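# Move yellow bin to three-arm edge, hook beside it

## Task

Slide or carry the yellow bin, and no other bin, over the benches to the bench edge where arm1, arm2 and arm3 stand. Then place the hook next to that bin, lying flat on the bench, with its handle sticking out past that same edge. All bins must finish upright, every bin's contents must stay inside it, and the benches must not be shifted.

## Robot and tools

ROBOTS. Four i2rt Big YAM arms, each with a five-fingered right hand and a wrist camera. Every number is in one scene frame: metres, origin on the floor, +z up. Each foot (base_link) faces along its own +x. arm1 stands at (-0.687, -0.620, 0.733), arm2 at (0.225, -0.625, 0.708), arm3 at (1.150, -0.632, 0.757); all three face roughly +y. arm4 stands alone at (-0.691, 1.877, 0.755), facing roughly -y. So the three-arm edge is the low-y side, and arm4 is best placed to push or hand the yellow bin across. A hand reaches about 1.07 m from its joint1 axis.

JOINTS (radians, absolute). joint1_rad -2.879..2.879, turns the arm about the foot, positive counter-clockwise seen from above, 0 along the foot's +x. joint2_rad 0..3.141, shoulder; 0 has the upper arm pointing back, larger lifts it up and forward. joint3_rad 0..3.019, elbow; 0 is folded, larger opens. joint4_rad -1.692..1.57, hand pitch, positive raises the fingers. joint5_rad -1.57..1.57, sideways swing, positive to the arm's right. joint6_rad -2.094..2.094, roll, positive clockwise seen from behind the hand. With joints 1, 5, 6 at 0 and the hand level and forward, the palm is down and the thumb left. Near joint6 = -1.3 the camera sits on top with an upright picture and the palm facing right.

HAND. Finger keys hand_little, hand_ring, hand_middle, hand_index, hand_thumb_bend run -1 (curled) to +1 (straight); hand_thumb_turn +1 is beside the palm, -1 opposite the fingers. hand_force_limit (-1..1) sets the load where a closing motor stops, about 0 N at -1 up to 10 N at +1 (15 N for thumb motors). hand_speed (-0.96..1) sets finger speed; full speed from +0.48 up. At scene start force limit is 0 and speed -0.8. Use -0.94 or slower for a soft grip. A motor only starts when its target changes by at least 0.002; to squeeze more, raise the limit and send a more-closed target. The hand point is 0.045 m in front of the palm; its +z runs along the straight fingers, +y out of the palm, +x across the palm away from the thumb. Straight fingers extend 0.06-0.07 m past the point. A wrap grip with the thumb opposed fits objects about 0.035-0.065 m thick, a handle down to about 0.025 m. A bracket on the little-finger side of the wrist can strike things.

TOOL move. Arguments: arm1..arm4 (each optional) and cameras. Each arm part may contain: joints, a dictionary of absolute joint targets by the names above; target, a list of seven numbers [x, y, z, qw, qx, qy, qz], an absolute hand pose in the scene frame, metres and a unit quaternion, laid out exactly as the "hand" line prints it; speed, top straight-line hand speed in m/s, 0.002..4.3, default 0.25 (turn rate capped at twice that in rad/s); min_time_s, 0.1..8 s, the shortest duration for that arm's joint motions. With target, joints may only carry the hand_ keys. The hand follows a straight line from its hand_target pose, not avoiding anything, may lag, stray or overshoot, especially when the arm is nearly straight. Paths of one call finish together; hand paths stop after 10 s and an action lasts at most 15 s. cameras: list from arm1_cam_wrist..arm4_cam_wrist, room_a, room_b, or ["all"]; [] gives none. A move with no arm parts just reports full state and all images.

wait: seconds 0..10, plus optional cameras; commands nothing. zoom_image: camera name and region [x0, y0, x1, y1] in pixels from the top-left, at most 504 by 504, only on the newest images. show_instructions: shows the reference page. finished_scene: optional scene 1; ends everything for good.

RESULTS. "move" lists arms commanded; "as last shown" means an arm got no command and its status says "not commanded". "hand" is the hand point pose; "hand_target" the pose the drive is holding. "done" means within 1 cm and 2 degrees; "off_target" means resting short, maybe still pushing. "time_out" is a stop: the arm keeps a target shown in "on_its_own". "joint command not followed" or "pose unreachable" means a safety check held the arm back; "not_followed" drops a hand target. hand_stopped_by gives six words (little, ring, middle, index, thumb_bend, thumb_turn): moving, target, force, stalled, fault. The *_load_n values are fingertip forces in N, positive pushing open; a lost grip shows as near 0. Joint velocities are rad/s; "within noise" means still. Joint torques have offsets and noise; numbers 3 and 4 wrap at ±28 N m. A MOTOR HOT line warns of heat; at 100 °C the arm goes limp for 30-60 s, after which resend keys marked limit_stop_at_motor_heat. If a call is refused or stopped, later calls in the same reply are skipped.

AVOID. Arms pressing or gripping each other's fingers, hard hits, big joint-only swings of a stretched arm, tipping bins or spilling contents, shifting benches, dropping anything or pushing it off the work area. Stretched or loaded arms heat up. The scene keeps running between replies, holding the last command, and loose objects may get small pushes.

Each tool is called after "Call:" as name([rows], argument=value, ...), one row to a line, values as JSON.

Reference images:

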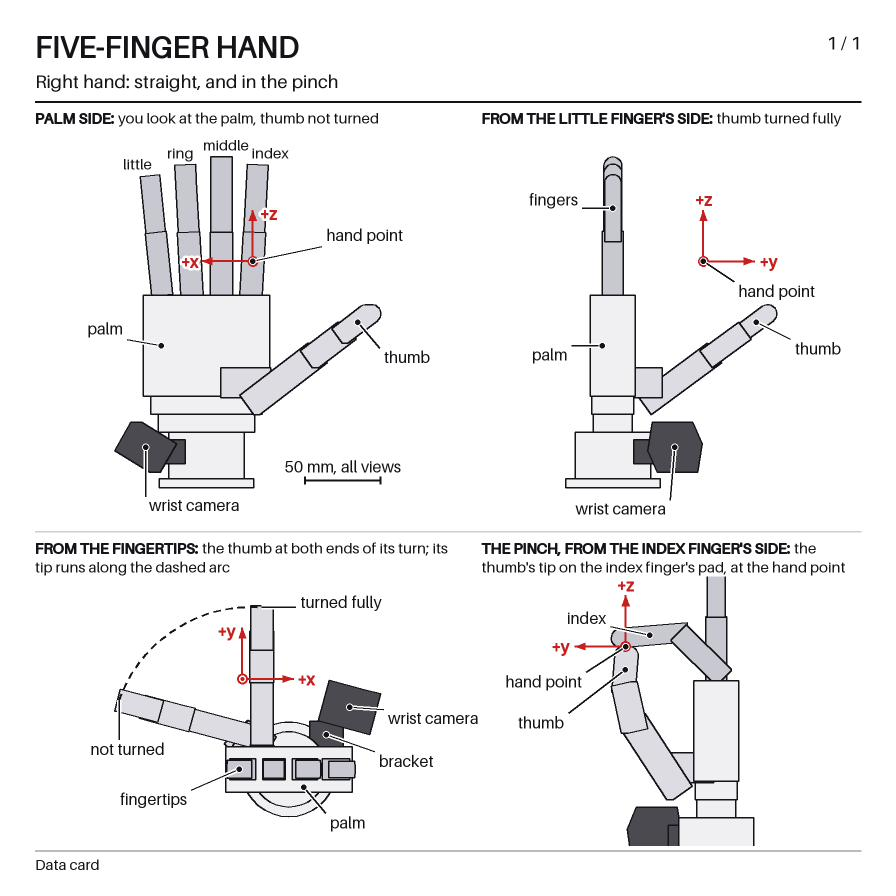

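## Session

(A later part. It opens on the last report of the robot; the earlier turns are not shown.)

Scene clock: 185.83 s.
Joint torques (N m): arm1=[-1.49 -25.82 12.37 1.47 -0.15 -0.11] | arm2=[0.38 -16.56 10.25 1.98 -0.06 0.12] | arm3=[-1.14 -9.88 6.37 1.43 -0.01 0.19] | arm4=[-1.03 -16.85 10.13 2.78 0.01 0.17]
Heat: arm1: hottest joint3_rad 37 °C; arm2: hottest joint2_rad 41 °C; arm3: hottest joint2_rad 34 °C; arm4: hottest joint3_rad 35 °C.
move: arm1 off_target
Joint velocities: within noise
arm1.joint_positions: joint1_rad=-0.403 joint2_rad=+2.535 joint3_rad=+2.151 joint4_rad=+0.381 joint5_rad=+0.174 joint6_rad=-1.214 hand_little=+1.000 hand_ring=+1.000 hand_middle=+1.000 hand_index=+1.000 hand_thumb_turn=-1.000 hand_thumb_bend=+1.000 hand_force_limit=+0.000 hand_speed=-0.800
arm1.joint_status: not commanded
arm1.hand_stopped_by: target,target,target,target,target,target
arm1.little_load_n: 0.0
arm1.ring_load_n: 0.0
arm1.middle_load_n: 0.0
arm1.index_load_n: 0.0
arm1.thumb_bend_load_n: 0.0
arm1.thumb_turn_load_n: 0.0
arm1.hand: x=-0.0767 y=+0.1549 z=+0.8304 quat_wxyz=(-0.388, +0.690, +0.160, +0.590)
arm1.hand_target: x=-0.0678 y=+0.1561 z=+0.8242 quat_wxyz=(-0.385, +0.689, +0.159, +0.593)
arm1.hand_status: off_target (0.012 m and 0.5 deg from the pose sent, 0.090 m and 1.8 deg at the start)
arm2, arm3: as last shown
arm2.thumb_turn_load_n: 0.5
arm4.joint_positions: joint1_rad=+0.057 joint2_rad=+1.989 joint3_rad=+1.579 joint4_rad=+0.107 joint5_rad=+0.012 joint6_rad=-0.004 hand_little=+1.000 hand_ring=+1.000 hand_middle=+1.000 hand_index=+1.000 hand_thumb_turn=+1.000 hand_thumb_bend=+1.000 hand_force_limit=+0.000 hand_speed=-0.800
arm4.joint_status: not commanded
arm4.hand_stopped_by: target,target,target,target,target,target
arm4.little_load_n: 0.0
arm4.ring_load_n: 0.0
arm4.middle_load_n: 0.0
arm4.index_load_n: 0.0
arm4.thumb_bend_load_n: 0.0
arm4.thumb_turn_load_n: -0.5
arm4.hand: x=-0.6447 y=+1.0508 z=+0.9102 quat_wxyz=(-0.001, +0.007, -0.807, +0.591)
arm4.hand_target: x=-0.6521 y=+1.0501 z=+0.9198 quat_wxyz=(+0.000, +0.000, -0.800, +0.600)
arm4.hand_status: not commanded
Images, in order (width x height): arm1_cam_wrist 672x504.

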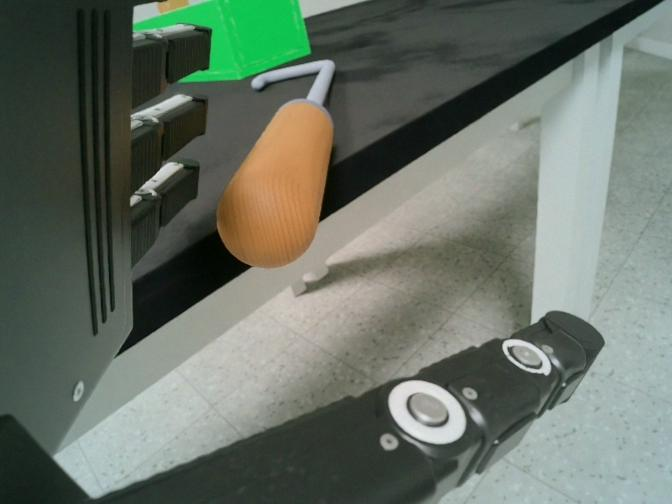

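Call:
move(arm1={"target": [-0.0402, 0.178, 0.820, -0.3850, 0.6890, 0.1592, 0.5932], "speed": 0.07}, cameras=["arm1_cam_wrist"])

Scene clock: 187.67 s.
Joint torques (N m): arm1=[-2.02 -27.22 12.93 1.46 -0.15 -0.1] | arm2=[0.44 -16.44 10.26 2.06 -0.07 0.11] | arm3=[-1.14 -9.93 6.37 1.43 -0.01 0.19] | arm4=[-0.79 -16.85 10.3 2.66 -0.02 0.12]
Heat: arm1: hottest joint3_rad 37 °C; arm2: hottest joint2_rad 41 °C; arm3: hottest joint2_rad 34 °C; arm4: hottest joint3_rad 35 °C.
move: arm1 off_target
Joint velocities: within noise
arm1.joint_positions: joint1_rad=-0.408 joint2_rad=+2.666 joint3_rad=+2.408 joint4_rad=+0.257 joint5_rad=+0.162 joint6_rad=-1.214 hand_little=+1.000 hand_ring=+1.000 hand_middle=+1.000 hand_index=+1.000 hand_thumb_turn=-1.000 hand_thumb_bend=+1.000 hand_force_limit=+0.000 hand_speed=-0.800
arm1.joint_status: not commanded
arm1.hand_stopped_by: target,target,target,target,target,target
arm1.little_load_n: 0.0
arm1.ring_load_n: 0.0
arm1.middle_load_n: 0.0
arm1.index_load_n: 0.0
arm1.thumb_bend_load_n: 0.0
arm1.thumb_turn_load_n: 0.0
arm1.hand: x=-0.0557 y=+0.1815 z=+0.8289 quat_wxyz=(-0.390, +0.688, +0.162, +0.589)
arm1.hand_target: x=-0.0416 y=+0.1761 z=+0.8202 quat_wxyz=(-0.385, +0.689, +0.159, +0.593)
arm1.hand_status: off_target (0.018 m and 0.8 deg from the pose sent, 0.044 m and 0.4 deg at the start)
arm2, arm3, arm4: as last shown
arm2.thumb_turn_load_n: 0.0
arm4.ring_load_n: -0.5
arm4.thumb_turn_load_n: 0.0
Images, in order (width x height): arm1_cam_wrist 672x504.

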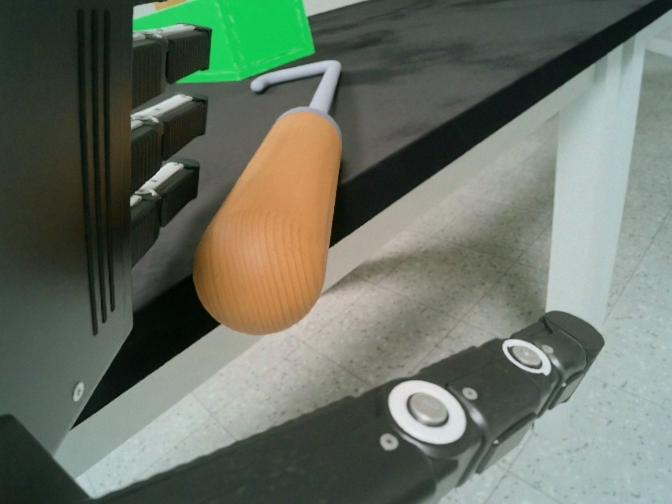

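Call:
move(arm1={"target": [-0.0405, 0.159, 0.8125, -0.3850, 0.6890, 0.1592, 0.5932], "speed": 0.08}, cameras=["arm1_cam_wrist"])

Scene clock: 189.10 s.
Joint torques (N m): arm1=[-2.26 -30.51 8.21 2.03 -0.18 -0.11] | arm2=[0.44 -16.5 10.25 1.96 -0.06 0.11] | arm3=[-1.14 -9.88 6.35 1.44 -0.01 0.19] | arm4=[-0.79 -16.97 10.04 2.61 0 0.15]
Heat: arm1: hottest joint3_rad 37 °C; arm2: hottest joint2_rad 41 °C; arm3: hottest joint2_rad 34 °C; arm4: hottest joint3_rad 35 °C.
move: arm1 off_target
Joint velocities: within noise
arm1.joint_positions: joint1_rad=-0.417 joint2_rad=+2.658 joint3_rad=+2.345 joint4_rad=+0.312 joint5_rad=+0.150 joint6_rad=-1.214 hand_little=+1.000 hand_ring=+1.000 hand_middle=+1.000 hand_index=+1.000 hand_thumb_turn=-1.000 hand_thumb_bend=+1.000 hand_force_limit=+0.000 hand_speed=-0.800
arm1.joint_status: not commanded
arm1.hand_stopped_by: target,target,target,target,target,target
arm1.little_load_n: 0.0
arm1.ring_load_n: 0.0
arm1.middle_load_n: 0.0
arm1.index_load_n: 0.0
arm1.thumb_bend_load_n: 0.0
arm1.thumb_turn_load_n: 0.0
arm1.hand: x=-0.0532 y=+0.1716 z=+0.8117 quat_wxyz=(-0.391, +0.688, +0.163, +0.589)
arm1.hand_target: x=-0.0404 y=+0.1593 z=+0.8124 quat_wxyz=(-0.385, +0.689, +0.159, +0.593)
arm1.hand_status: off_target (0.018 m and 0.9 deg from the pose sent, 0.032 m and 0.8 deg at the start)
arm2, arm4: as last shown
arm3.joint_positions: joint1_rad=+0.251 joint2_rad=+1.533 joint3_rad=+0.931 joint4_rad=+0.618 joint5_rad=+0.327 joint6_rad=-1.233 hand_little=+1.000 hand_ring=+1.000 hand_middle=+1.000 hand_index=+1.000 hand_thumb_turn=-1.000 hand_thumb_bend=+0.600 hand_force_limit=+0.500 hand_speed=-0.600
arm3.joint_status: not commanded
arm3.hand_stopped_by: target,target,target,target,target,target
arm3.little_load_n: 0.0
arm3.ring_load_n: 0.0
arm3.middle_load_n: 0.0
arm3.index_load_n: 0.0
arm3.thumb_bend_load_n: 0.5
arm3.thumb_turn_load_n: 0.0
arm3.hand: x=+1.0548 y=+0.0018 z=+1.0102 quat_wxyz=(-0.583, +0.575, +0.399, +0.412)
arm3.hand_target: x=+1.0501 y=-0.0001 z=+1.0000 quat_wxyz=(-0.579, +0.579, +0.406, +0.406)
arm3.hand_status: not commanded
arm4.ring_load_n: 0.0
arm4.index_load_n: -0.5
Images, in order (width x height): arm1_cam_wrist 672x504.

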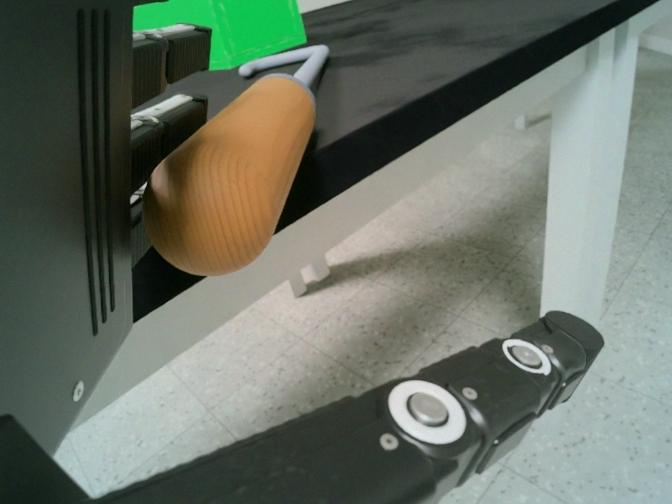

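Call:
move(arm1={"target": [-0.0405, 0.157, 0.826, -0.3850, 0.6890, 0.1592, 0.5932], "speed": 0.06}, cameras=["arm1_cam_wrist"])

Scene clock: 190.33 s.
Joint torques (N m): arm1=[-2.26 -31.38 8.64 1.58 -0.21 -0.11] | arm2=[0.44 -16.67 10.26 1.99 -0.06 0.11] | arm3=[-1.14 -9.88 6.37 1.43 -0.01 0.19] | arm4=[-0.21 -17.03 10.06 2.7 0 0.16]
Heat: arm1: hottest joint3_rad 37 °C; arm2: hottest joint2_rad 40 °C; arm3: hottest joint2_rad 34 °C; arm4: hottest joint3_rad 35 °C.
move: arm1 off_target
Joint velocities: within noise
arm1.joint_positions: joint1_rad=-0.420 joint2_rad=+2.645 joint3_rad=+2.327 joint4_rad=+0.312 joint5_rad=+0.150 joint6_rad=-1.214 hand_little=+1.000 hand_ring=+1.000 hand_middle=+1.000 hand_index=+1.000 hand_thumb_turn=-1.000 hand_thumb_bend=+1.000 hand_force_limit=+0.000 hand_speed=-0.800
arm1.joint_status: not commanded
arm1.hand_stopped_by: target,target,target,target,target,target
arm1.little_load_n: 0.0
arm1.ring_load_n: 0.0
arm1.middle_load_n: 0.0
arm1.index_load_n: 0.0
arm1.thumb_bend_load_n: 0.0
arm1.thumb_turn_load_n: 0.0
arm1.hand: x=-0.0525 y=+0.1681 z=+0.8133 quat_wxyz=(-0.389, +0.690, +0.163, +0.588)
arm1.hand_target: x=-0.0404 y=+0.1574 z=+0.8257 quat_wxyz=(-0.385, +0.689, +0.159, +0.593)
arm1.hand_status: off_target (0.021 m and 0.9 deg from the pose sent, 0.024 m and 0.9 deg at the start)
arm2, arm3, arm4: as last shown
arm2.thumb_turn_load_n: 0.5
arm3.index_load_n: -0.5
arm3.thumb_bend_load_n: 0.0
arm3.thumb_turn_load_n: 0.5
arm4.ring_load_n: -0.5
arm4.index_load_n: 0.0
arm4.thumb_turn_load_n: -0.5
Images, in order (width x height): arm1_cam_wrist 672x504.

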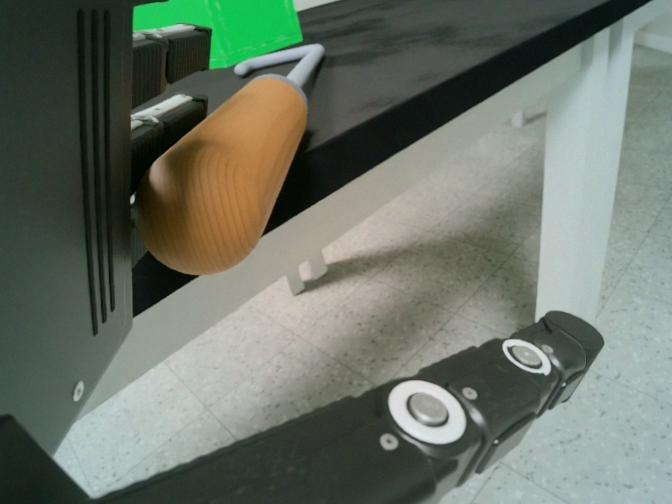

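Call:
move(arm1={"target": [-0.0415, 0.157, 0.834, -0.3850, 0.6890, 0.1592, 0.5932], "speed": 0.06}, cameras=["arm1_cam_wrist"])

Scene clock: 191.47 s.
Joint torques (N m): arm1=[-2.2 -31.5 8.62 1.47 -0.18 -0.1] | arm2=[0.38 -16.67 10.24 1.95 -0.07 0.12] | arm3=[-1.14 -9.93 6.37 1.43 -0.01 0.19] | arm4=[-0.62 -17.14 10.06 2.78 0.01 0.16]
Heat: arm1: hottest joint3_rad 37 °C; arm2: hottest joint2_rad 40 °C; arm3: hottest joint2_rad 33 °C; arm4: hottest joint3_rad 35 °C.
move: arm1 off_target
Joint velocities: within noise
arm1.joint_positions: joint1_rad=-0.420 joint2_rad=+2.634 joint3_rad=+2.323 joint4_rad=+0.305 joint5_rad=+0.150 joint6_rad=-1.214 hand_little=+1.000 hand_ring=+1.000 hand_middle=+1.000 hand_index=+1.000 hand_thumb_turn=-1.000 hand_thumb_bend=+1.000 hand_force_limit=+0.000 hand_speed=-0.800
arm1.joint_status: not commanded
arm1.hand_stopped_by: target,target,target,target,target,target
arm1.little_load_n: 0.0
arm1.ring_load_n: 0.0
arm1.middle_load_n: 0.0
arm1.index_load_n: 0.0
arm1.thumb_bend_load_n: 0.0
arm1.thumb_turn_load_n: 0.5
arm1.hand: x=-0.0528 y=+0.1676 z=+0.8199 quat_wxyz=(-0.389, +0.690, +0.163, +0.588)
arm1.hand_target: x=-0.0414 y=+0.1574 z=+0.8338 quat_wxyz=(-0.385, +0.689, +0.159, +0.593)
arm1.hand_status: off_target (0.021 m and 0.9 deg from the pose sent, 0.026 m and 0.9 deg at the start)
arm2, arm3, arm4: as last shown
arm2.thumb_turn_load_n: 0.0
arm3.index_load_n: 0.0
arm3.thumb_turn_load_n: 0.0
arm4.ring_load_n: 0.0
Images, in order (width x height): arm1_cam_wrist 672x504.

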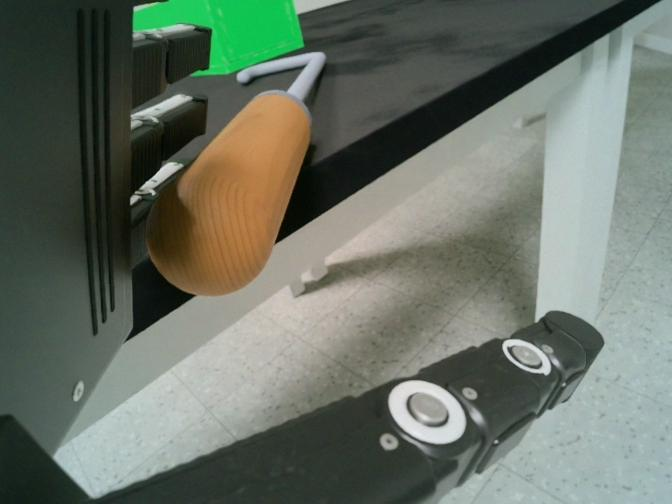

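Call:
move(arm1={"joints": {"hand_thumb_bend": 0.05, "hand_force_limit": 0.6, "hand_speed": -0.6}})

Call:
move(arm1={"joints": {"hand_thumb_bend": -0.9, "hand_force_limit": 0.6, "hand_speed": -0.9}}, cameras=["arm1_cam_wrist"])

Scene clock: 193.97 s.
Joint torques (N m): arm1=[-2.14 -31.5 8.77 1.46 -0.18 -0.1] | arm2=[0.5 -16.62 10.25 1.99 -0.05 0.11] | arm3=[-1.14 -9.93 6.37 1.44 -0.01 0.19] | arm4=[-0.79 -16.73 10.22 2.62 -0.06 0.14]
Heat: arm1: hottest joint3_rad 37 °C; arm2: hottest joint2_rad 40 °C; arm3: hottest joint2_rad 33 °C; arm4: hottest joint3_rad 35 °C.
move: arm1 done
Joint velocities: within noise
arm1.joint_positions: joint1_rad=-0.420 joint2_rad=+2.634 joint3_rad=+2.322 joint4_rad=+0.305 joint5_rad=+0.150 joint6_rad=-1.214 hand_little=+1.000 hand_ring=+1.000 hand_middle=+1.000 hand_index=+1.000 hand_thumb_turn=-1.000 hand_thumb_bend=+0.050 hand_force_limit=+0.600 hand_speed=-0.600
arm1.joint_status: all done
arm1.hand_stopped_by: target,target,target,target,target,target
arm1.little_load_n: 0.0
arm1.ring_load_n: 0.0
arm1.middle_load_n: 0.0
arm1.index_load_n: 0.0
arm1.thumb_bend_load_n: 0.0
arm1.thumb_turn_load_n: 0.0
arm1.hand: x=-0.0529 y=+0.1675 z=+0.8197 quat_wxyz=(-0.389, +0.690, +0.163, +0.588)
arm1.hand_target: x=-0.0414 y=+0.1574 z=+0.8339 quat_wxyz=(-0.385, +0.689, +0.159, +0.593)
arm1.hand_status: not commanded
arm2, arm3, arm4: as last shown
arm2.thumb_turn_load_n: 0.5
arm3.thumb_bend_load_n: 0.5
arm4.thumb_turn_load_n: 0.0
pictures: none

Scene clock: 198.00 s.
Joint torques (N m): arm1=[-2.08 -31.62 8.79 1.48 -0.18 -0.1] | arm2=[0.38 -16.56 10.28 1.96 -0.05 0.12] | arm3=[-1.14 -9.93 6.37 1.44 -0.01 0.19] | arm4=[-1.32 -16.97 9.98 2.7 -0.02 0.12]
Heat: arm1: hottest joint3_rad 37 °C; arm2: hottest joint2_rad 39 °C; arm3: hottest joint2_rad 33 °C; arm4: hottest joint3_rad 35 °C.
move: arm1 off_target
Joint velocities: within noise
arm1.joint_positions: joint1_rad=-0.421 joint2_rad=+2.634 joint3_rad=+2.322 joint4_rad=+0.305 joint5_rad=+0.150 joint6_rad=-1.214 hand_little=+1.000 hand_ring=+1.000 hand_middle=+1.000 hand_index=+1.000 hand_thumb_turn=-1.000 hand_thumb_bend=-0.356 hand_force_limit=+0.600 hand_speed=-0.900
arm1.joint_status: hand_thumb_bend off_target (ended at -0.356, target -0.900); the others done
arm1.hand_stopped_by: target,target,target,target,force,target
arm1.little_load_n: 0.0
arm1.ring_load_n: 0.0
arm1.middle_load_n: 0.0
arm1.index_load_n: 0.0
arm1.thumb_bend_load_n: 12.0
arm1.thumb_turn_load_n: 0.5
arm1.hand: x=-0.0520 y=+0.1668 z=+0.8197 quat_wxyz=(-0.389, +0.690, +0.162, +0.588)
arm1.hand_target: x=-0.0414 y=+0.1574 z=+0.8339 quat_wxyz=(-0.385, +0.689, +0.159, +0.593)
arm1.hand_status: not commanded
arm2.joint_positions: joint1_rad=-0.296 joint2_rad=+1.402 joint3_rad=+1.409 joint4_rad=-0.291 joint5_rad=+0.203 joint6_rad=-1.038 hand_little=+1.000 hand_ring=+1.000 hand_middle=+1.000 hand_index=+1.000 hand_thumb_turn=-1.000 hand_thumb_bend=+0.700 hand_force_limit=+0.600 hand_speed=-0.500
arm2.joint_status: not commanded
arm2.hand_stopped_by: target,target,target,target,target,target
arm2.little_load_n: 0.0
arm2.ring_load_n: 0.0
arm2.middle_load_n: 0.0
arm2.index_load_n: 0.0
arm2.thumb_bend_load_n: 0.0
arm2.thumb_turn_load_n: 0.0
arm2.hand: x=+0.4961 y=-0.0476 z=+1.1054 quat_wxyz=(-0.415, +0.764, +0.222, +0.442)
arm2.hand_target: x=+0.4967 y=-0.0507 z=+1.0993 quat_wxyz=(-0.412, +0.768, +0.221, +0.437)
arm2.hand_status: not commanded
arm3, arm4: as last shown
arm3.thumb_bend_load_n: 0.0
Images, in order (width x height): arm1_cam_wrist 672x504.

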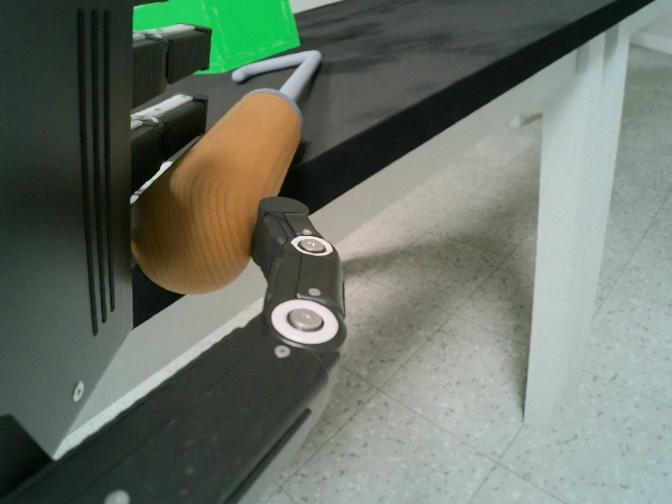

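Call:
move(arm1={"target": [-0.07, 0.142, 0.833, -0.3850, 0.6890, 0.1592, 0.5932], "speed": 0.1})

Call:
move(arm1={"target": [-0.42, 0.150, 0.830, -0.3850, 0.6890, 0.1592, 0.5932], "speed": 0.15}, cameras=["arm1_cam_wrist", "room_b"])

Scene clock: 199.50 s.
Joint torques (N m): arm1=[-0.56 -30.68 8.87 2.59 -0.03 -0.1] | arm2=[0.32 -16.62 10.26 2.02 -0.06 0.12] | arm3=[-1.14 -9.88 6.37 1.44 -0.01 0.19] | arm4=[-0.67 -16.5 10.02 2.82 -0.01 0.14]
Heat: arm1: hottest joint3_rad 36 °C; arm2: hottest joint2_rad 39 °C; arm3: hottest joint2_rad 33 °C; arm4: hottest joint3_rad 35 °C.
move: arm1 off_target
Joint velocities: within noise
arm1.joint_positions: joint1_rad=-0.421 joint2_rad=+2.536 joint3_rad=+2.111 joint4_rad=+0.380 joint5_rad=+0.164 joint6_rad=-1.214 hand_little=+1.000 hand_ring=+1.000 hand_middle=+1.000 hand_index=+1.000 hand_thumb_turn=-1.000 hand_thumb_bend=-0.356 hand_force_limit=+0.600 hand_speed=-0.900
arm1.joint_status: not commanded
arm1.hand_stopped_by: target,target,target,target,force,target
arm1.little_load_n: 0.0
arm1.ring_load_n: 0.0
arm1.middle_load_n: 0.0
arm1.index_load_n: 0.5
arm1.thumb_bend_load_n: 12.5
arm1.thumb_turn_load_n: 1.5
arm1.hand: x=-0.0685 y=+0.1383 z=+0.8039 quat_wxyz=(-0.375, +0.704, +0.163, +0.581)
arm1.hand_target: x=-0.0699 y=+0.1421 z=+0.8329 quat_wxyz=(-0.385, +0.689, +0.159, +0.593)
arm1.hand_status: off_target (0.029 m and 2.6 deg from the pose sent, 0.033 m and 0.8 deg at the start)
arm2, arm3, arm4: as last shown
arm2.thumb_bend_load_n: 0.5
arm2.thumb_turn_load_n: 0.5
arm3.thumb_turn_load_n: 0.5
arm4.thumb_turn_load_n: -0.5
pictures: none

Scene clock: 202.43 s.
Joint torques (N m): arm1=[-0.38 -26.93 7.56 2.62 -0.06 -0.13] | arm2=[0.44 -16.56 10.25 1.98 -0.05 0.12] | arm3=[-1.14 -9.88 6.38 1.44 -0.01 0.19] | arm4=[-0.91 -17.44 10.1 2.7 -0.03 0.15]
Heat: arm1: hottest joint3_rad 36 °C; arm2: hottest joint2_rad 39 °C; arm3: hottest joint2_rad 33 °C; arm4: hottest joint3_rad 35 °C.
move: arm1 off_target
Joint velocities: within noise
arm1.joint_positions: joint1_rad=+0.029 joint2_rad=+2.247 joint3_rad=+1.508 joint4_rad=+0.674 joint5_rad=+0.619 joint6_rad=-1.210 hand_little=+1.000 hand_ring=+1.000 hand_middle=+1.000 hand_index=+1.000 hand_thumb_turn=-1.000 hand_thumb_bend=-0.356 hand_force_limit=+0.600 hand_speed=-0.900
arm1.joint_status: not commanded
arm1.hand_stopped_by: target,target,target,target,force,target
arm1.little_load_n: 0.0
arm1.ring_load_n: 0.0
arm1.middle_load_n: 0.0
arm1.index_load_n: 0.0
arm1.thumb_bend_load_n: 12.0
arm1.thumb_turn_load_n: 2.0
arm1.hand: x=-0.4156 y=+0.1438 z=+0.7950 quat_wxyz=(-0.364, +0.705, +0.170, +0.584)
arm1.hand_target: x=-0.4198 y=+0.1496 z=+0.8295 quat_wxyz=(-0.385, +0.689, +0.159, +0.593)
arm1.hand_status: off_target (0.036 m and 3.5 deg from the pose sent, 0.353 m and 2.6 deg at the start)
arm2, arm3: as last shown
arm2.thumb_bend_load_n: 0.0
arm2.thumb_turn_load_n: 0.0
arm3.thumb_turn_load_n: 0.0
arm4.joint_positions: joint1_rad=+0.057 joint2_rad=+1.989 joint3_rad=+1.579 joint4_rad=+0.107 joint5_rad=+0.012 joint6_rad=-0.004 hand_little=+1.000 hand_ring=+1.000 hand_middle=+1.000 hand_index=+1.000 hand_thumb_turn=+1.000 hand_thumb_bend=+1.000 hand_force_limit=+0.000 hand_speed=-0.800
arm4.joint_status: not commanded
arm4.hand_stopped_by: target,target,target,target,target,target
arm4.little_load_n: 0.5
arm4.ring_load_n: 0.0
arm4.middle_load_n: 0.0
arm4.index_load_n: 0.0
arm4.thumb_bend_load_n: 0.0
arm4.thumb_turn_load_n: 0.0
arm4.hand: x=-0.6447 y=+1.0508 z=+0.9102 quat_wxyz=(-0.001, +0.007, -0.807, +0.591)
arm4.hand_target: x=-0.6521 y=+1.0501 z=+0.9198 quat_wxyz=(+0.000, +0.000, -0.800, +0.600)
arm4.hand_status: not commanded
Images, in order (width x height): arm1_cam_wrist 672x504, room_b 672x504.

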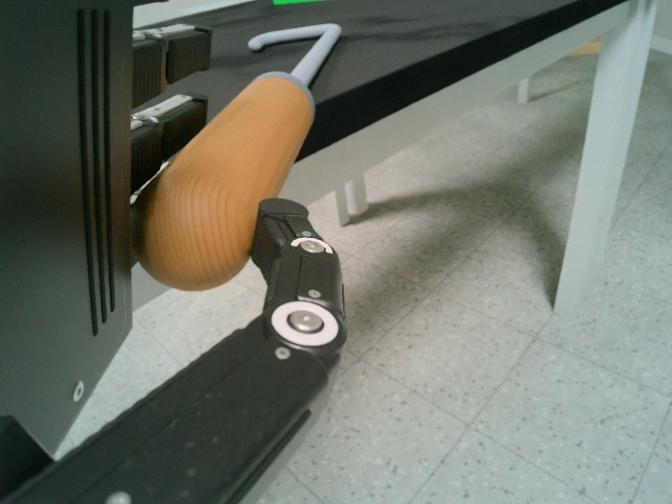

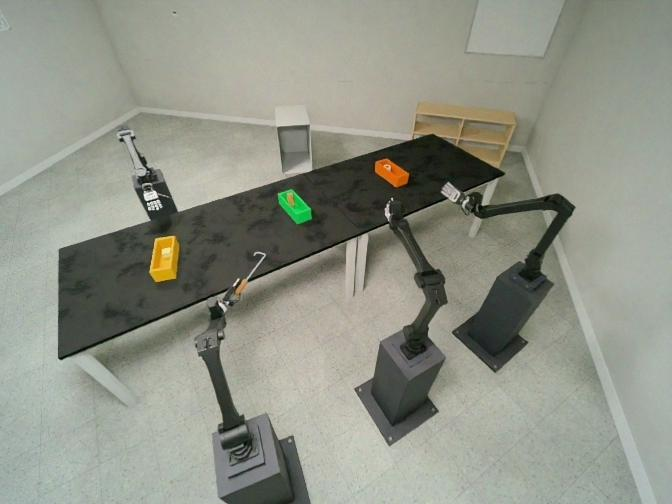

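Call:
move(arm1={"target": [-0.42, 0.150, 0.900, -0.3850, 0.6890, 0.1592, 0.5932], "speed": 0.08}, cameras=["arm1_cam_wrist", "room_b"])

Call:
zoom_image(camera="room_b", region=[170, 200, 310, 340])

Scene clock: 204.07 s.
Joint torques (N m): arm1=[-0.5 -26.29 9.95 1.69 -0.08 -0.14] | arm2=[0.5 -16.44 10.26 2 -0.07 0.12] | arm3=[-1.14 -9.93 6.38 1.44 -0.01 0.19] | arm4=[-1.14 -16.56 10.04 2.77 -0.02 0.18]
Heat: arm1: hottest joint3_rad 36 °C; arm2: hottest joint2_rad 39 °C; arm3: hottest joint2_rad 33 °C; arm4: hottest joint3_rad 35 °C.
move: arm1 off_target
Joint velocities: within noise
arm1.joint_positions: joint1_rad=+0.029 joint2_rad=+2.135 joint3_rad=+1.508 joint4_rad=+0.567 joint5_rad=+0.619 joint6_rad=-1.210 hand_little=+1.000 hand_ring=+1.000 hand_middle=+1.000 hand_index=+1.000 hand_thumb_turn=-1.000 hand_thumb_bend=-0.356 hand_force_limit=+0.600 hand_speed=-0.900
arm1.joint_status: not commanded
arm1.hand_stopped_by: target,target,target,target,force,target
arm1.little_load_n: 0.0
arm1.ring_load_n: 0.0
arm1.middle_load_n: 0.0
arm1.index_load_n: 0.0
arm1.thumb_bend_load_n: 12.0
arm1.thumb_turn_load_n: 1.5
arm1.hand: x=-0.4162 y=+0.1412 z=+0.8598 quat_wxyz=(-0.366, +0.704, +0.169, +0.585)
arm1.hand_target: x=-0.4200 y=+0.1489 z=+0.8998 quat_wxyz=(-0.385, +0.689, +0.159, +0.593)
arm1.hand_status: off_target (0.041 m and 3.2 deg from the pose sent, 0.105 m and 3.5 deg at the start)
arm2, arm3, arm4: as last shown
arm2.thumb_bend_load_n: 0.5
arm2.thumb_turn_load_n: 0.5
arm4.little_load_n: 0.0
arm4.thumb_turn_load_n: -0.5
Images, in order (width x height): arm1_cam_wrist 672x504, room_b 672x504.

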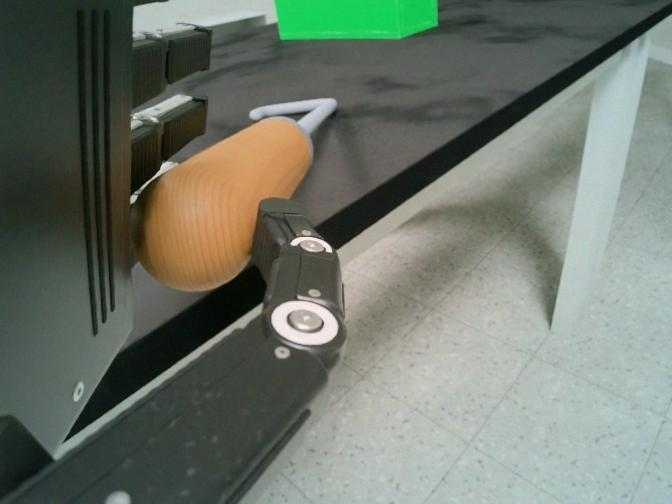

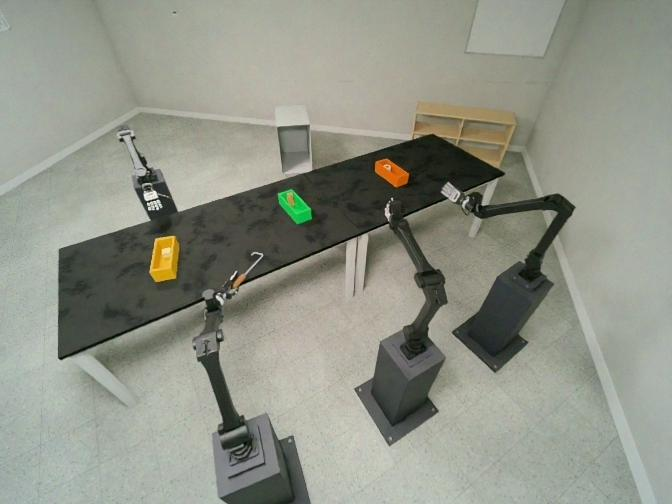

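Scaled by 3.600 from the camera's image (finer frame: 960x720).

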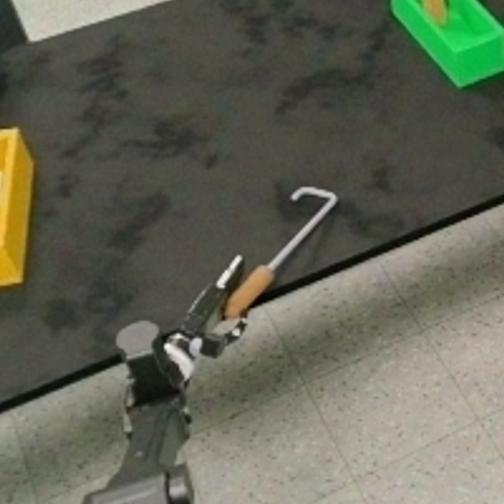

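Call:
move(arm1={"target": [-0.44, 0.150, 0.836, -0.3850, 0.6890, 0.1592, 0.5932], "speed": 0.1})

Call:
move(arm1={"target": [-0.63, 0.152, 0.836, -0.3850, 0.6890, 0.1592, 0.5932], "speed": 0.15}, cameras=["arm1_cam_wrist", "room_b"])

Scene clock: 206.77 s.
Joint torques (N m): arm1=[0.09 -23.3 8.1 2.63 0.01 -0.13] | arm2=[0.44 -16.62 10.25 1.98 -0.06 0.11] | arm3=[-1.14 -9.93 6.38 1.43 -0.01 0.19] | arm4=[-0.73 -16.91 10.19 2.66 -0.01 0.12]
Heat: arm1: hottest joint3_rad 36 °C; arm2: hottest joint2_rad 39 °C; arm3: hottest joint2_rad 33 °C; arm4: hottest joint3_rad 35 °C.
move: arm1 off_target
Joint velocities: within noise
arm1.joint_positions: joint1_rad=+0.053 joint2_rad=+2.195 joint3_rad=+1.494 joint4_rad=+0.666 joint5_rad=+0.646 joint6_rad=-1.210 hand_little=+1.000 hand_ring=+1.000 hand_middle=+1.000 hand_index=+1.000 hand_thumb_turn=-1.000 hand_thumb_bend=-0.356 hand_force_limit=+0.600 hand_speed=-0.900
arm1.joint_status: not commanded
arm1.hand_stopped_by: target,target,target,target,force,target
arm1.little_load_n: 0.0
arm1.ring_load_n: 0.0
arm1.middle_load_n: 0.0
arm1.index_load_n: 0.0
arm1.thumb_bend_load_n: 12.0
arm1.thumb_turn_load_n: 1.0
arm1.hand: x=-0.4311 y=+0.1436 z=+0.8270 quat_wxyz=(-0.373, +0.698, +0.161, +0.589)
arm1.hand_target: x=-0.4400 y=+0.1498 z=+0.8360 quat_wxyz=(-0.385, +0.689, +0.159, +0.593)
arm1.hand_status: off_target (0.014 m and 1.8 deg from the pose sent, 0.035 m and 3.2 deg at the start)
arm2, arm4: as last shown
arm2.thumb_bend_load_n: 0.0
arm3.joint_positions: joint1_rad=+0.251 joint2_rad=+1.533 joint3_rad=+0.931 joint4_rad=+0.618 joint5_rad=+0.327 joint6_rad=-1.233 hand_little=+1.000 hand_ring=+1.000 hand_middle=+1.000 hand_index=+1.000 hand_thumb_turn=-1.000 hand_thumb_bend=+0.600 hand_force_limit=+0.500 hand_speed=-0.600
arm3.joint_status: not commanded
arm3.hand_stopped_by: target,target,target,target,target,target
arm3.little_load_n: -0.5
arm3.ring_load_n: 0.0
arm3.middle_load_n: 0.0
arm3.index_load_n: 0.0
arm3.thumb_bend_load_n: -0.5
arm3.thumb_turn_load_n: 0.0
arm3.hand: x=+1.0548 y=+0.0018 z=+1.0102 quat_wxyz=(-0.583, +0.575, +0.399, +0.412)
arm3.hand_target: x=+1.0501 y=-0.0001 z=+1.0000 quat_wxyz=(-0.579, +0.579, +0.406, +0.406)
arm3.hand_status: not commanded
pictures: none

Scene clock: 208.67 s.
Joint torques (N m): arm1=[-0.79 -22.42 10.55 1.78 0.01 -0.13] | arm2=[0.38 -16.56 10.24 1.98 -0.07 0.11] | arm3=[-1.14 -9.88 6.38 1.43 -0.01 0.19] | arm4=[-0.97 -16.97 10.1 2.67 0 0.17]
Heat: arm1: hottest joint3_rad 36 °C; arm2: hottest joint2_rad 38 °C; arm3: hottest joint2_rad 33 °C; arm4: hottest joint3_rad 35 °C.
move: arm1 off_target
Joint velocities: within noise
arm1.joint_positions: joint1_rad=+0.347 joint2_rad=+2.195 joint3_rad=+1.481 joint4_rad=+0.673 joint5_rad=+0.932 joint6_rad=-1.210 hand_little=+1.000 hand_ring=+1.000 hand_middle=+1.000 hand_index=+1.000 hand_thumb_turn=-1.000 hand_thumb_bend=-0.356 hand_force_limit=+0.600 hand_speed=-0.900
arm1.joint_status: not commanded
arm1.hand_stopped_by: target,target,target,target,force,target
arm1.little_load_n: 0.0
arm1.ring_load_n: 0.0
arm1.middle_load_n: 0.0
arm1.index_load_n: 0.0
arm1.thumb_bend_load_n: 11.5
arm1.thumb_turn_load_n: 2.0
arm1.hand: x=-0.6253 y=+0.1385 z=+0.8231 quat_wxyz=(-0.372, +0.696, +0.169, +0.591)
arm1.hand_target: x=-0.6301 y=+0.1510 z=+0.8362 quat_wxyz=(-0.385, +0.689, +0.159, +0.593)
arm1.hand_status: off_target (0.019 m and 2.0 deg from the pose sent, 0.199 m and 1.8 deg at the start)
arm2, arm3, arm4: as last shown
arm3.little_load_n: 0.0
arm3.thumb_bend_load_n: 0.0
Images, in order (width x height): arm1_cam_wrist 672x504, room_b 672x504.

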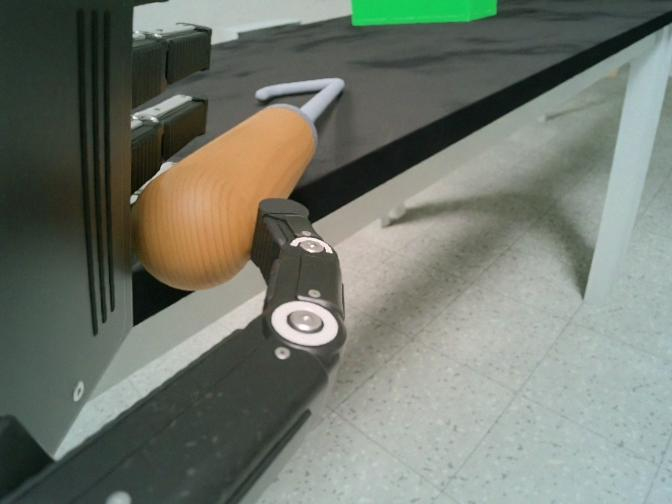

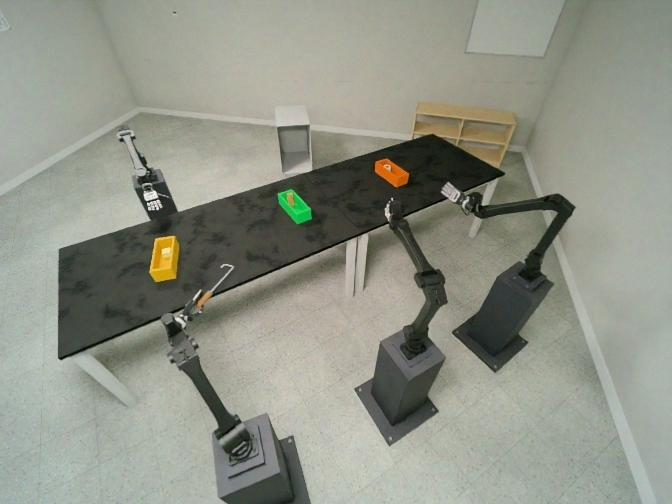

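Call:
move(arm1={"target": [-0.548, 0.145, 0.824, -0.5086, 0.6356, 0.3101, 0.4913], "speed": 0.1}, cameras=["arm1_cam_wrist", "room_b"])

Call:
zoom_image(camera="room_b", region=[130, 220, 270, 360])

Scene clock: 211.80 s.
Joint torques (N m): arm1=[-1.96 -23.41 6.49 2.58 -0.14 -0.11] | arm2=[0.5 -16.56 10.25 1.98 -0.05 0.11] | arm3=[-1.14 -9.88 6.38 1.43 -0.01 0.19] | arm4=[-0.62 -16.79 10.14 2.77 0 0.15]
Heat: arm1: hottest joint3_rad 36 °C; arm2: hottest joint2_rad 38 °C; arm3: hottest joint2_rad 33 °C; arm4: hottest joint3_rad 35 °C.
move: arm1 off_target
Joint velocities: within noise
arm1.joint_positions: joint1_rad=+0.139 joint2_rad=+2.109 joint3_rad=+1.243 joint4_rad=+0.825 joint5_rad=+0.256 joint6_rad=-1.214 hand_little=+1.000 hand_ring=+1.000 hand_middle=+1.000 hand_index=+1.000 hand_thumb_turn=-1.000 hand_thumb_bend=-0.356 hand_force_limit=+0.600 hand_speed=-0.900
arm1.joint_status: not commanded
arm1.hand_stopped_by: target,target,target,target,force,target
arm1.little_load_n: 0.0
arm1.ring_load_n: 0.0
arm1.middle_load_n: 0.0
arm1.index_load_n: 0.0
arm1.thumb_bend_load_n: 11.0
arm1.thumb_turn_load_n: 0.0
arm1.hand: x=-0.5588 y=+0.1453 z=+0.8017 quat_wxyz=(-0.500, +0.646, +0.322, +0.479)
arm1.hand_target: x=-0.5481 y=+0.1450 z=+0.8237 quat_wxyz=(-0.508, +0.636, +0.310, +0.491)
arm1.hand_status: off_target (0.025 m and 2.5 deg from the pose sent, 0.077 m and 26.2 deg at the start)
arm2, arm3, arm4: as last shown
arm2.thumb_turn_load_n: 0.0
arm3.thumb_turn_load_n: 0.5
arm4.ring_load_n: -0.5
arm4.thumb_bend_load_n: -0.5
arm4.thumb_turn_load_n: 0.0
Images, in order (width x height): arm1_cam_wrist 672x504, room_b 672x504.

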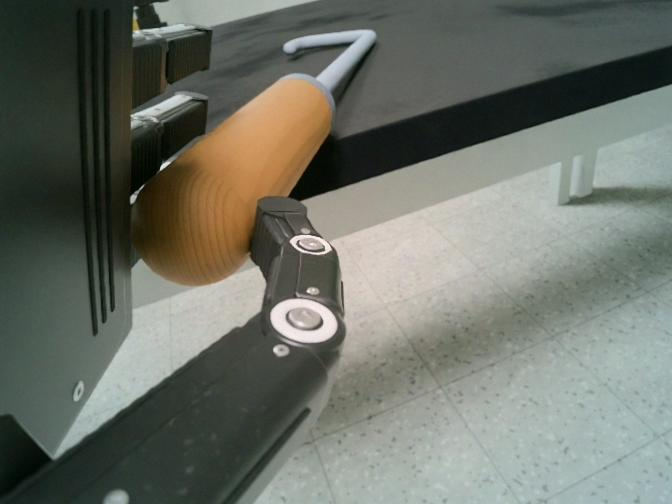

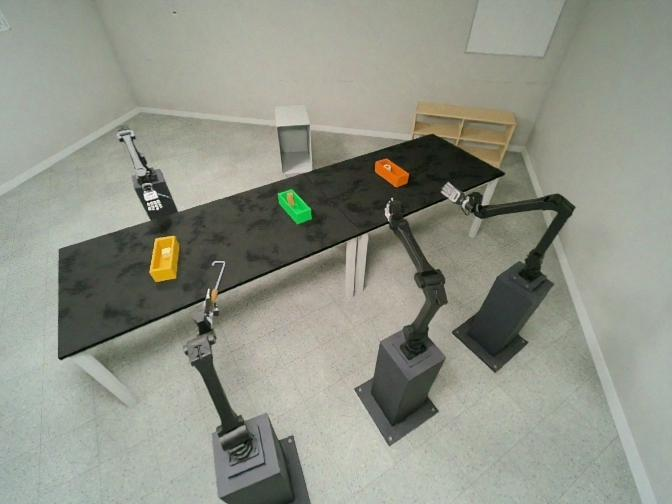

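Scaled by 3.600 from the camera's image (finer frame: 960x720).

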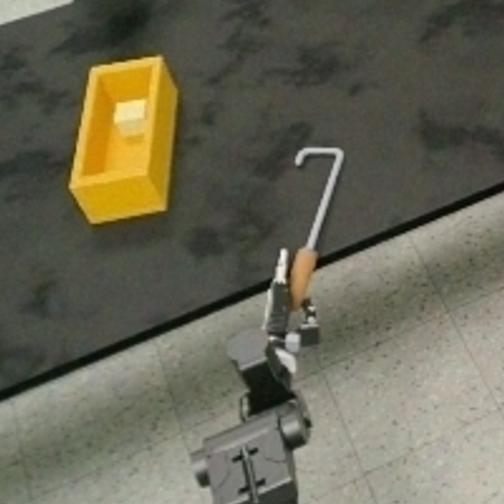

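Call:
move(arm1={"target": [-0.546, 0.151, 0.804, -0.5706, 0.5471, 0.2670, 0.5511], "speed": 0.08}, cameras=["arm1_cam_wrist", "room_a", "room_b"])

Call:
zoom_image(camera="room_b", region=[130, 220, 270, 360])

Scene clock: 218.03 s.
Joint torques (N m): arm1=[-1.96 -19.78 8.34 2.47 -0.4 -0.06] | arm2=[0.38 -16.44 10.26 1.99 -0.07 0.12] | arm3=[-1.14 -9.88 6.37 1.43 -0.01 0.19] | arm4=[-0.91 -17.32 10.07 2.61 -0.01 0.17]
Heat: arm1: hottest joint3_rad 36 °C; arm2: hottest joint2_rad 38 °C; arm3: hottest joint2_rad 33 °C; arm4: hottest joint3_rad 35 °C.
move: arm1 off_target
Joint velocities: within noise
arm1.joint_positions: joint1_rad=+0.138 joint2_rad=+2.257 joint3_rad=+1.236 joint4_rad=+1.261 joint5_rad=+0.252 joint6_rad=-1.282 hand_little=+1.000 hand_ring=+1.000 hand_middle=+1.000 hand_index=+1.000 hand_thumb_turn=-1.000 hand_thumb_bend=-0.356 hand_force_limit=+0.600 hand_speed=-0.900
arm1.joint_status: not commanded
arm1.hand_stopped_by: target,target,target,target,force,target
arm1.little_load_n: 0.0
arm1.ring_load_n: 0.0
arm1.middle_load_n: 0.0
arm1.index_load_n: 0.0
arm1.thumb_bend_load_n: 10.5
arm1.thumb_turn_load_n: 0.0
arm1.hand: x=-0.5555 y=+0.1429 z=+0.8006 quat_wxyz=(-0.565, +0.557, +0.275, +0.543)
arm1.hand_target: x=-0.5461 y=+0.1502 z=+0.8040 quat_wxyz=(-0.571, +0.547, +0.267, +0.551)
arm1.hand_status: off_target (0.013 m and 1.8 deg from the pose sent, 0.014 m and 17.4 deg at the start)
arm2, arm3, arm4: as last shown
arm3.thumb_turn_load_n: 0.0
arm4.ring_load_n: 0.0
arm4.thumb_bend_load_n: 0.0
arm4.thumb_turn_load_n: -0.5
Images, in order (width x height): arm1_cam_wrist 672x504, room_a 672x504, room_b 672x504.

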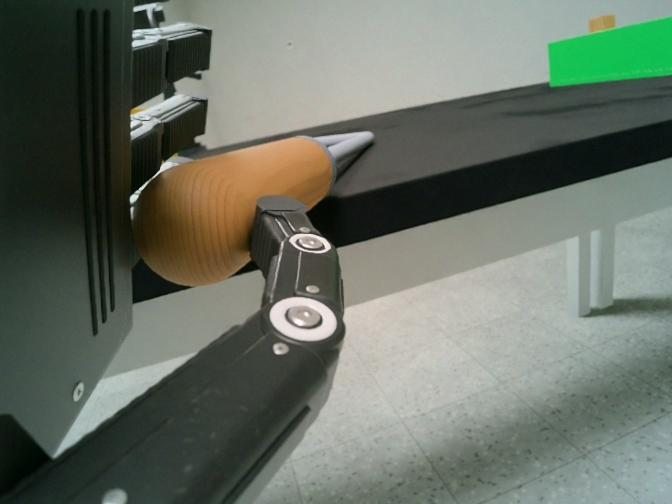

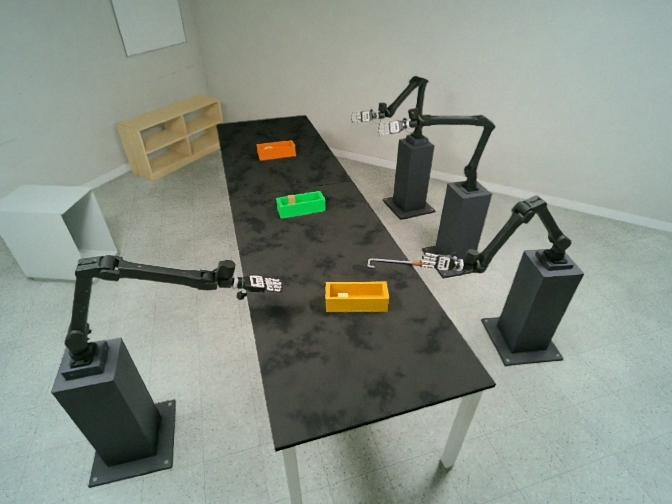

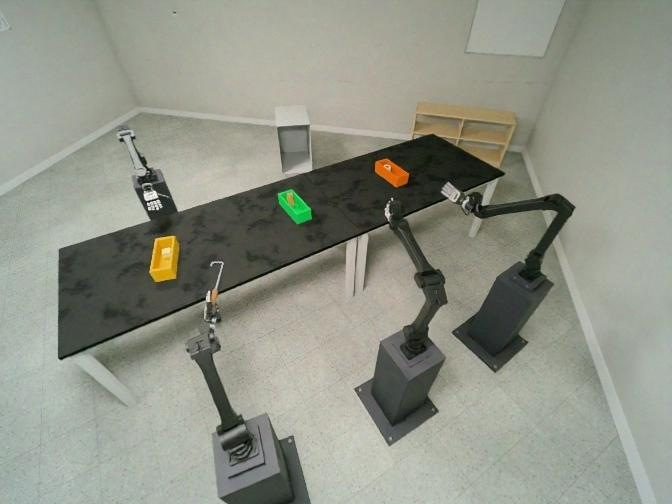

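Scaled by 3.600 from the camera's image (finer frame: 960x720).

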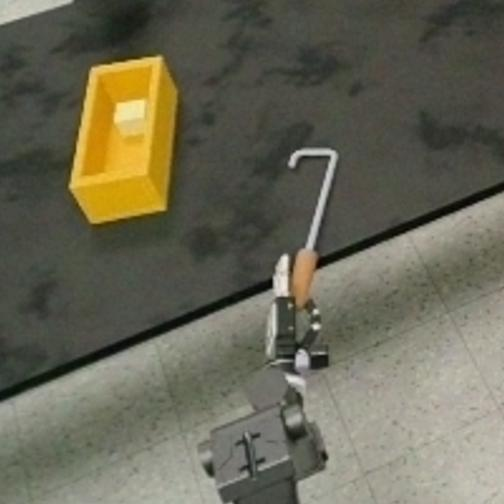

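Call:
move(arm1={"target": [-0.546, 0.151, 0.776, -0.5706, 0.5471, 0.2670, 0.5511], "speed": 0.06}, cameras=["arm1_cam_wrist", "room_a", "room_b"])

Call:
zoom_image(camera="room_a", region=[320, 210, 500, 330])

Scene clock: 219.37 s.
Joint torques (N m): arm1=[-1.85 -18.2 7.19 1.8 -0.37 -0.05] | arm2=[0.5 -16.62 10.26 2 -0.07 0.11] | arm3=[-1.14 -9.93 6.37 1.43 -0.01 0.19] | arm4=[-0.67 -17.08 10.22 2.73 -0.03 0.13]
Heat: arm1: hottest joint3_rad 35 °C; arm2: hottest joint2_rad 38 °C; arm3: hottest joint2_rad 33 °C; arm4: hottest joint3_rad 35 °C.
move: arm1 off_target
Joint velocities: within noise
arm1.joint_positions: joint1_rad=+0.138 joint2_rad=+2.299 joint3_rad=+1.265 joint4_rad=+1.324 joint5_rad=+0.252 joint6_rad=-1.286 hand_little=+1.000 hand_ring=+1.000 hand_middle=+1.000 hand_index=+1.000 hand_thumb_turn=-1.000 hand_thumb_bend=-0.356 hand_force_limit=+0.600 hand_speed=-0.900
arm1.joint_status: not commanded
arm1.hand_stopped_by: target,target,target,target,force,target
arm1.little_load_n: 0.0
arm1.ring_load_n: 0.0
arm1.middle_load_n: 0.0
arm1.index_load_n: 0.0
arm1.thumb_bend_load_n: 10.5
arm1.thumb_turn_load_n: -0.5
arm1.hand: x=-0.5551 y=+0.1479 z=+0.7986 quat_wxyz=(-0.578, +0.541, +0.263, +0.551)
arm1.hand_target: x=-0.5463 y=+0.1496 z=+0.7762 quat_wxyz=(-0.571, +0.547, +0.267, +0.551)
arm1.hand_status: off_target (0.025 m and 1.2 deg from the pose sent, 0.028 m and 1.8 deg at the start)
arm2.joint_positions: joint1_rad=-0.296 joint2_rad=+1.402 joint3_rad=+1.409 joint4_rad=-0.291 joint5_rad=+0.203 joint6_rad=-1.038 hand_little=+1.000 hand_ring=+1.000 hand_middle=+1.000 hand_index=+1.000 hand_thumb_turn=-1.000 hand_thumb_bend=+0.700 hand_force_limit=+0.600 hand_speed=-0.500
arm2.joint_status: not commanded
arm2.hand_stopped_by: target,target,target,target,target,target
arm2.little_load_n: 0.0
arm2.ring_load_n: 0.0
arm2.middle_load_n: 0.0
arm2.index_load_n: 0.0
arm2.thumb_bend_load_n: 0.0
arm2.thumb_turn_load_n: 0.0
arm2.hand: x=+0.4961 y=-0.0476 z=+1.1054 quat_wxyz=(-0.415, +0.764, +0.222, +0.442)
arm2.hand_target: x=+0.4967 y=-0.0507 z=+1.0993 quat_wxyz=(-0.412, +0.768, +0.221, +0.437)
arm2.hand_status: not commanded
arm3, arm4: as last shown
arm4.thumb_turn_load_n: 0.0
Images, in order (width x height): arm1_cam_wrist 672x504, room_a 672x504, room_b 672x504.

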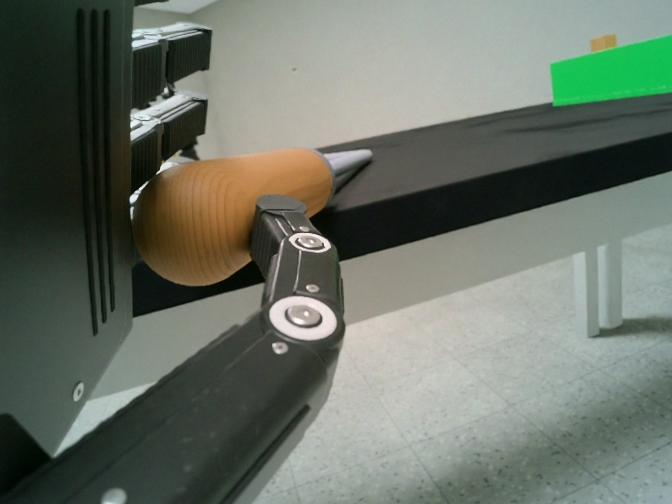

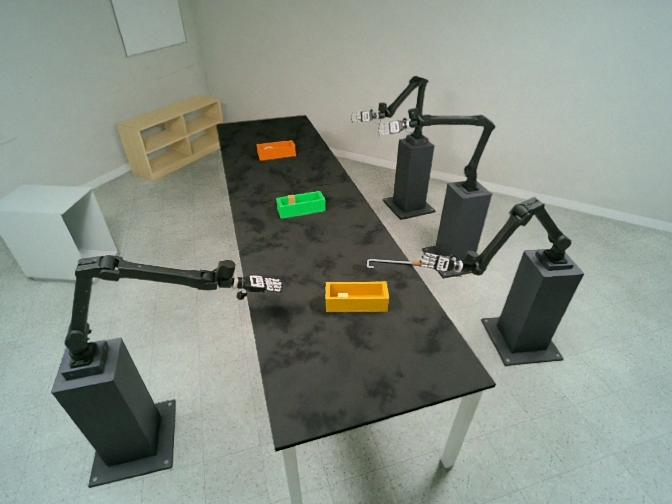

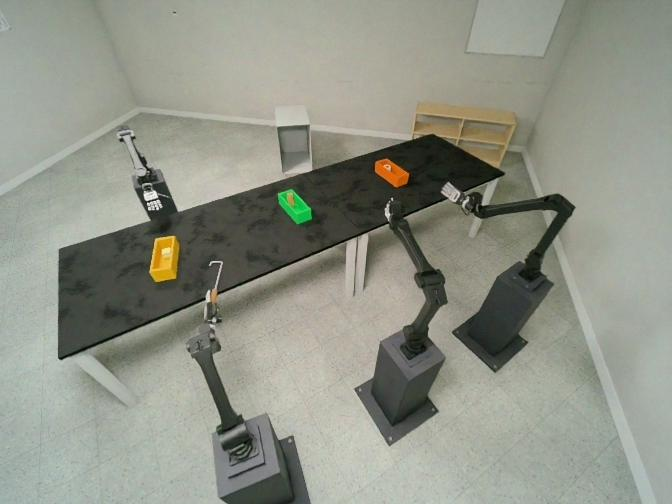

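Scaled by 2.800 from the camera's image (finer frame: 960x720).

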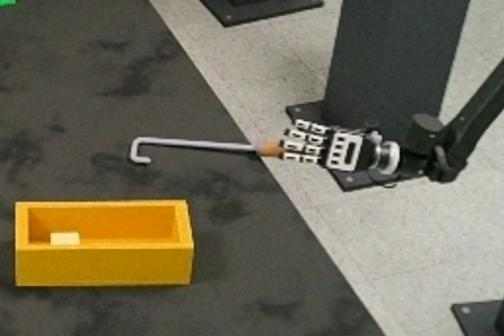

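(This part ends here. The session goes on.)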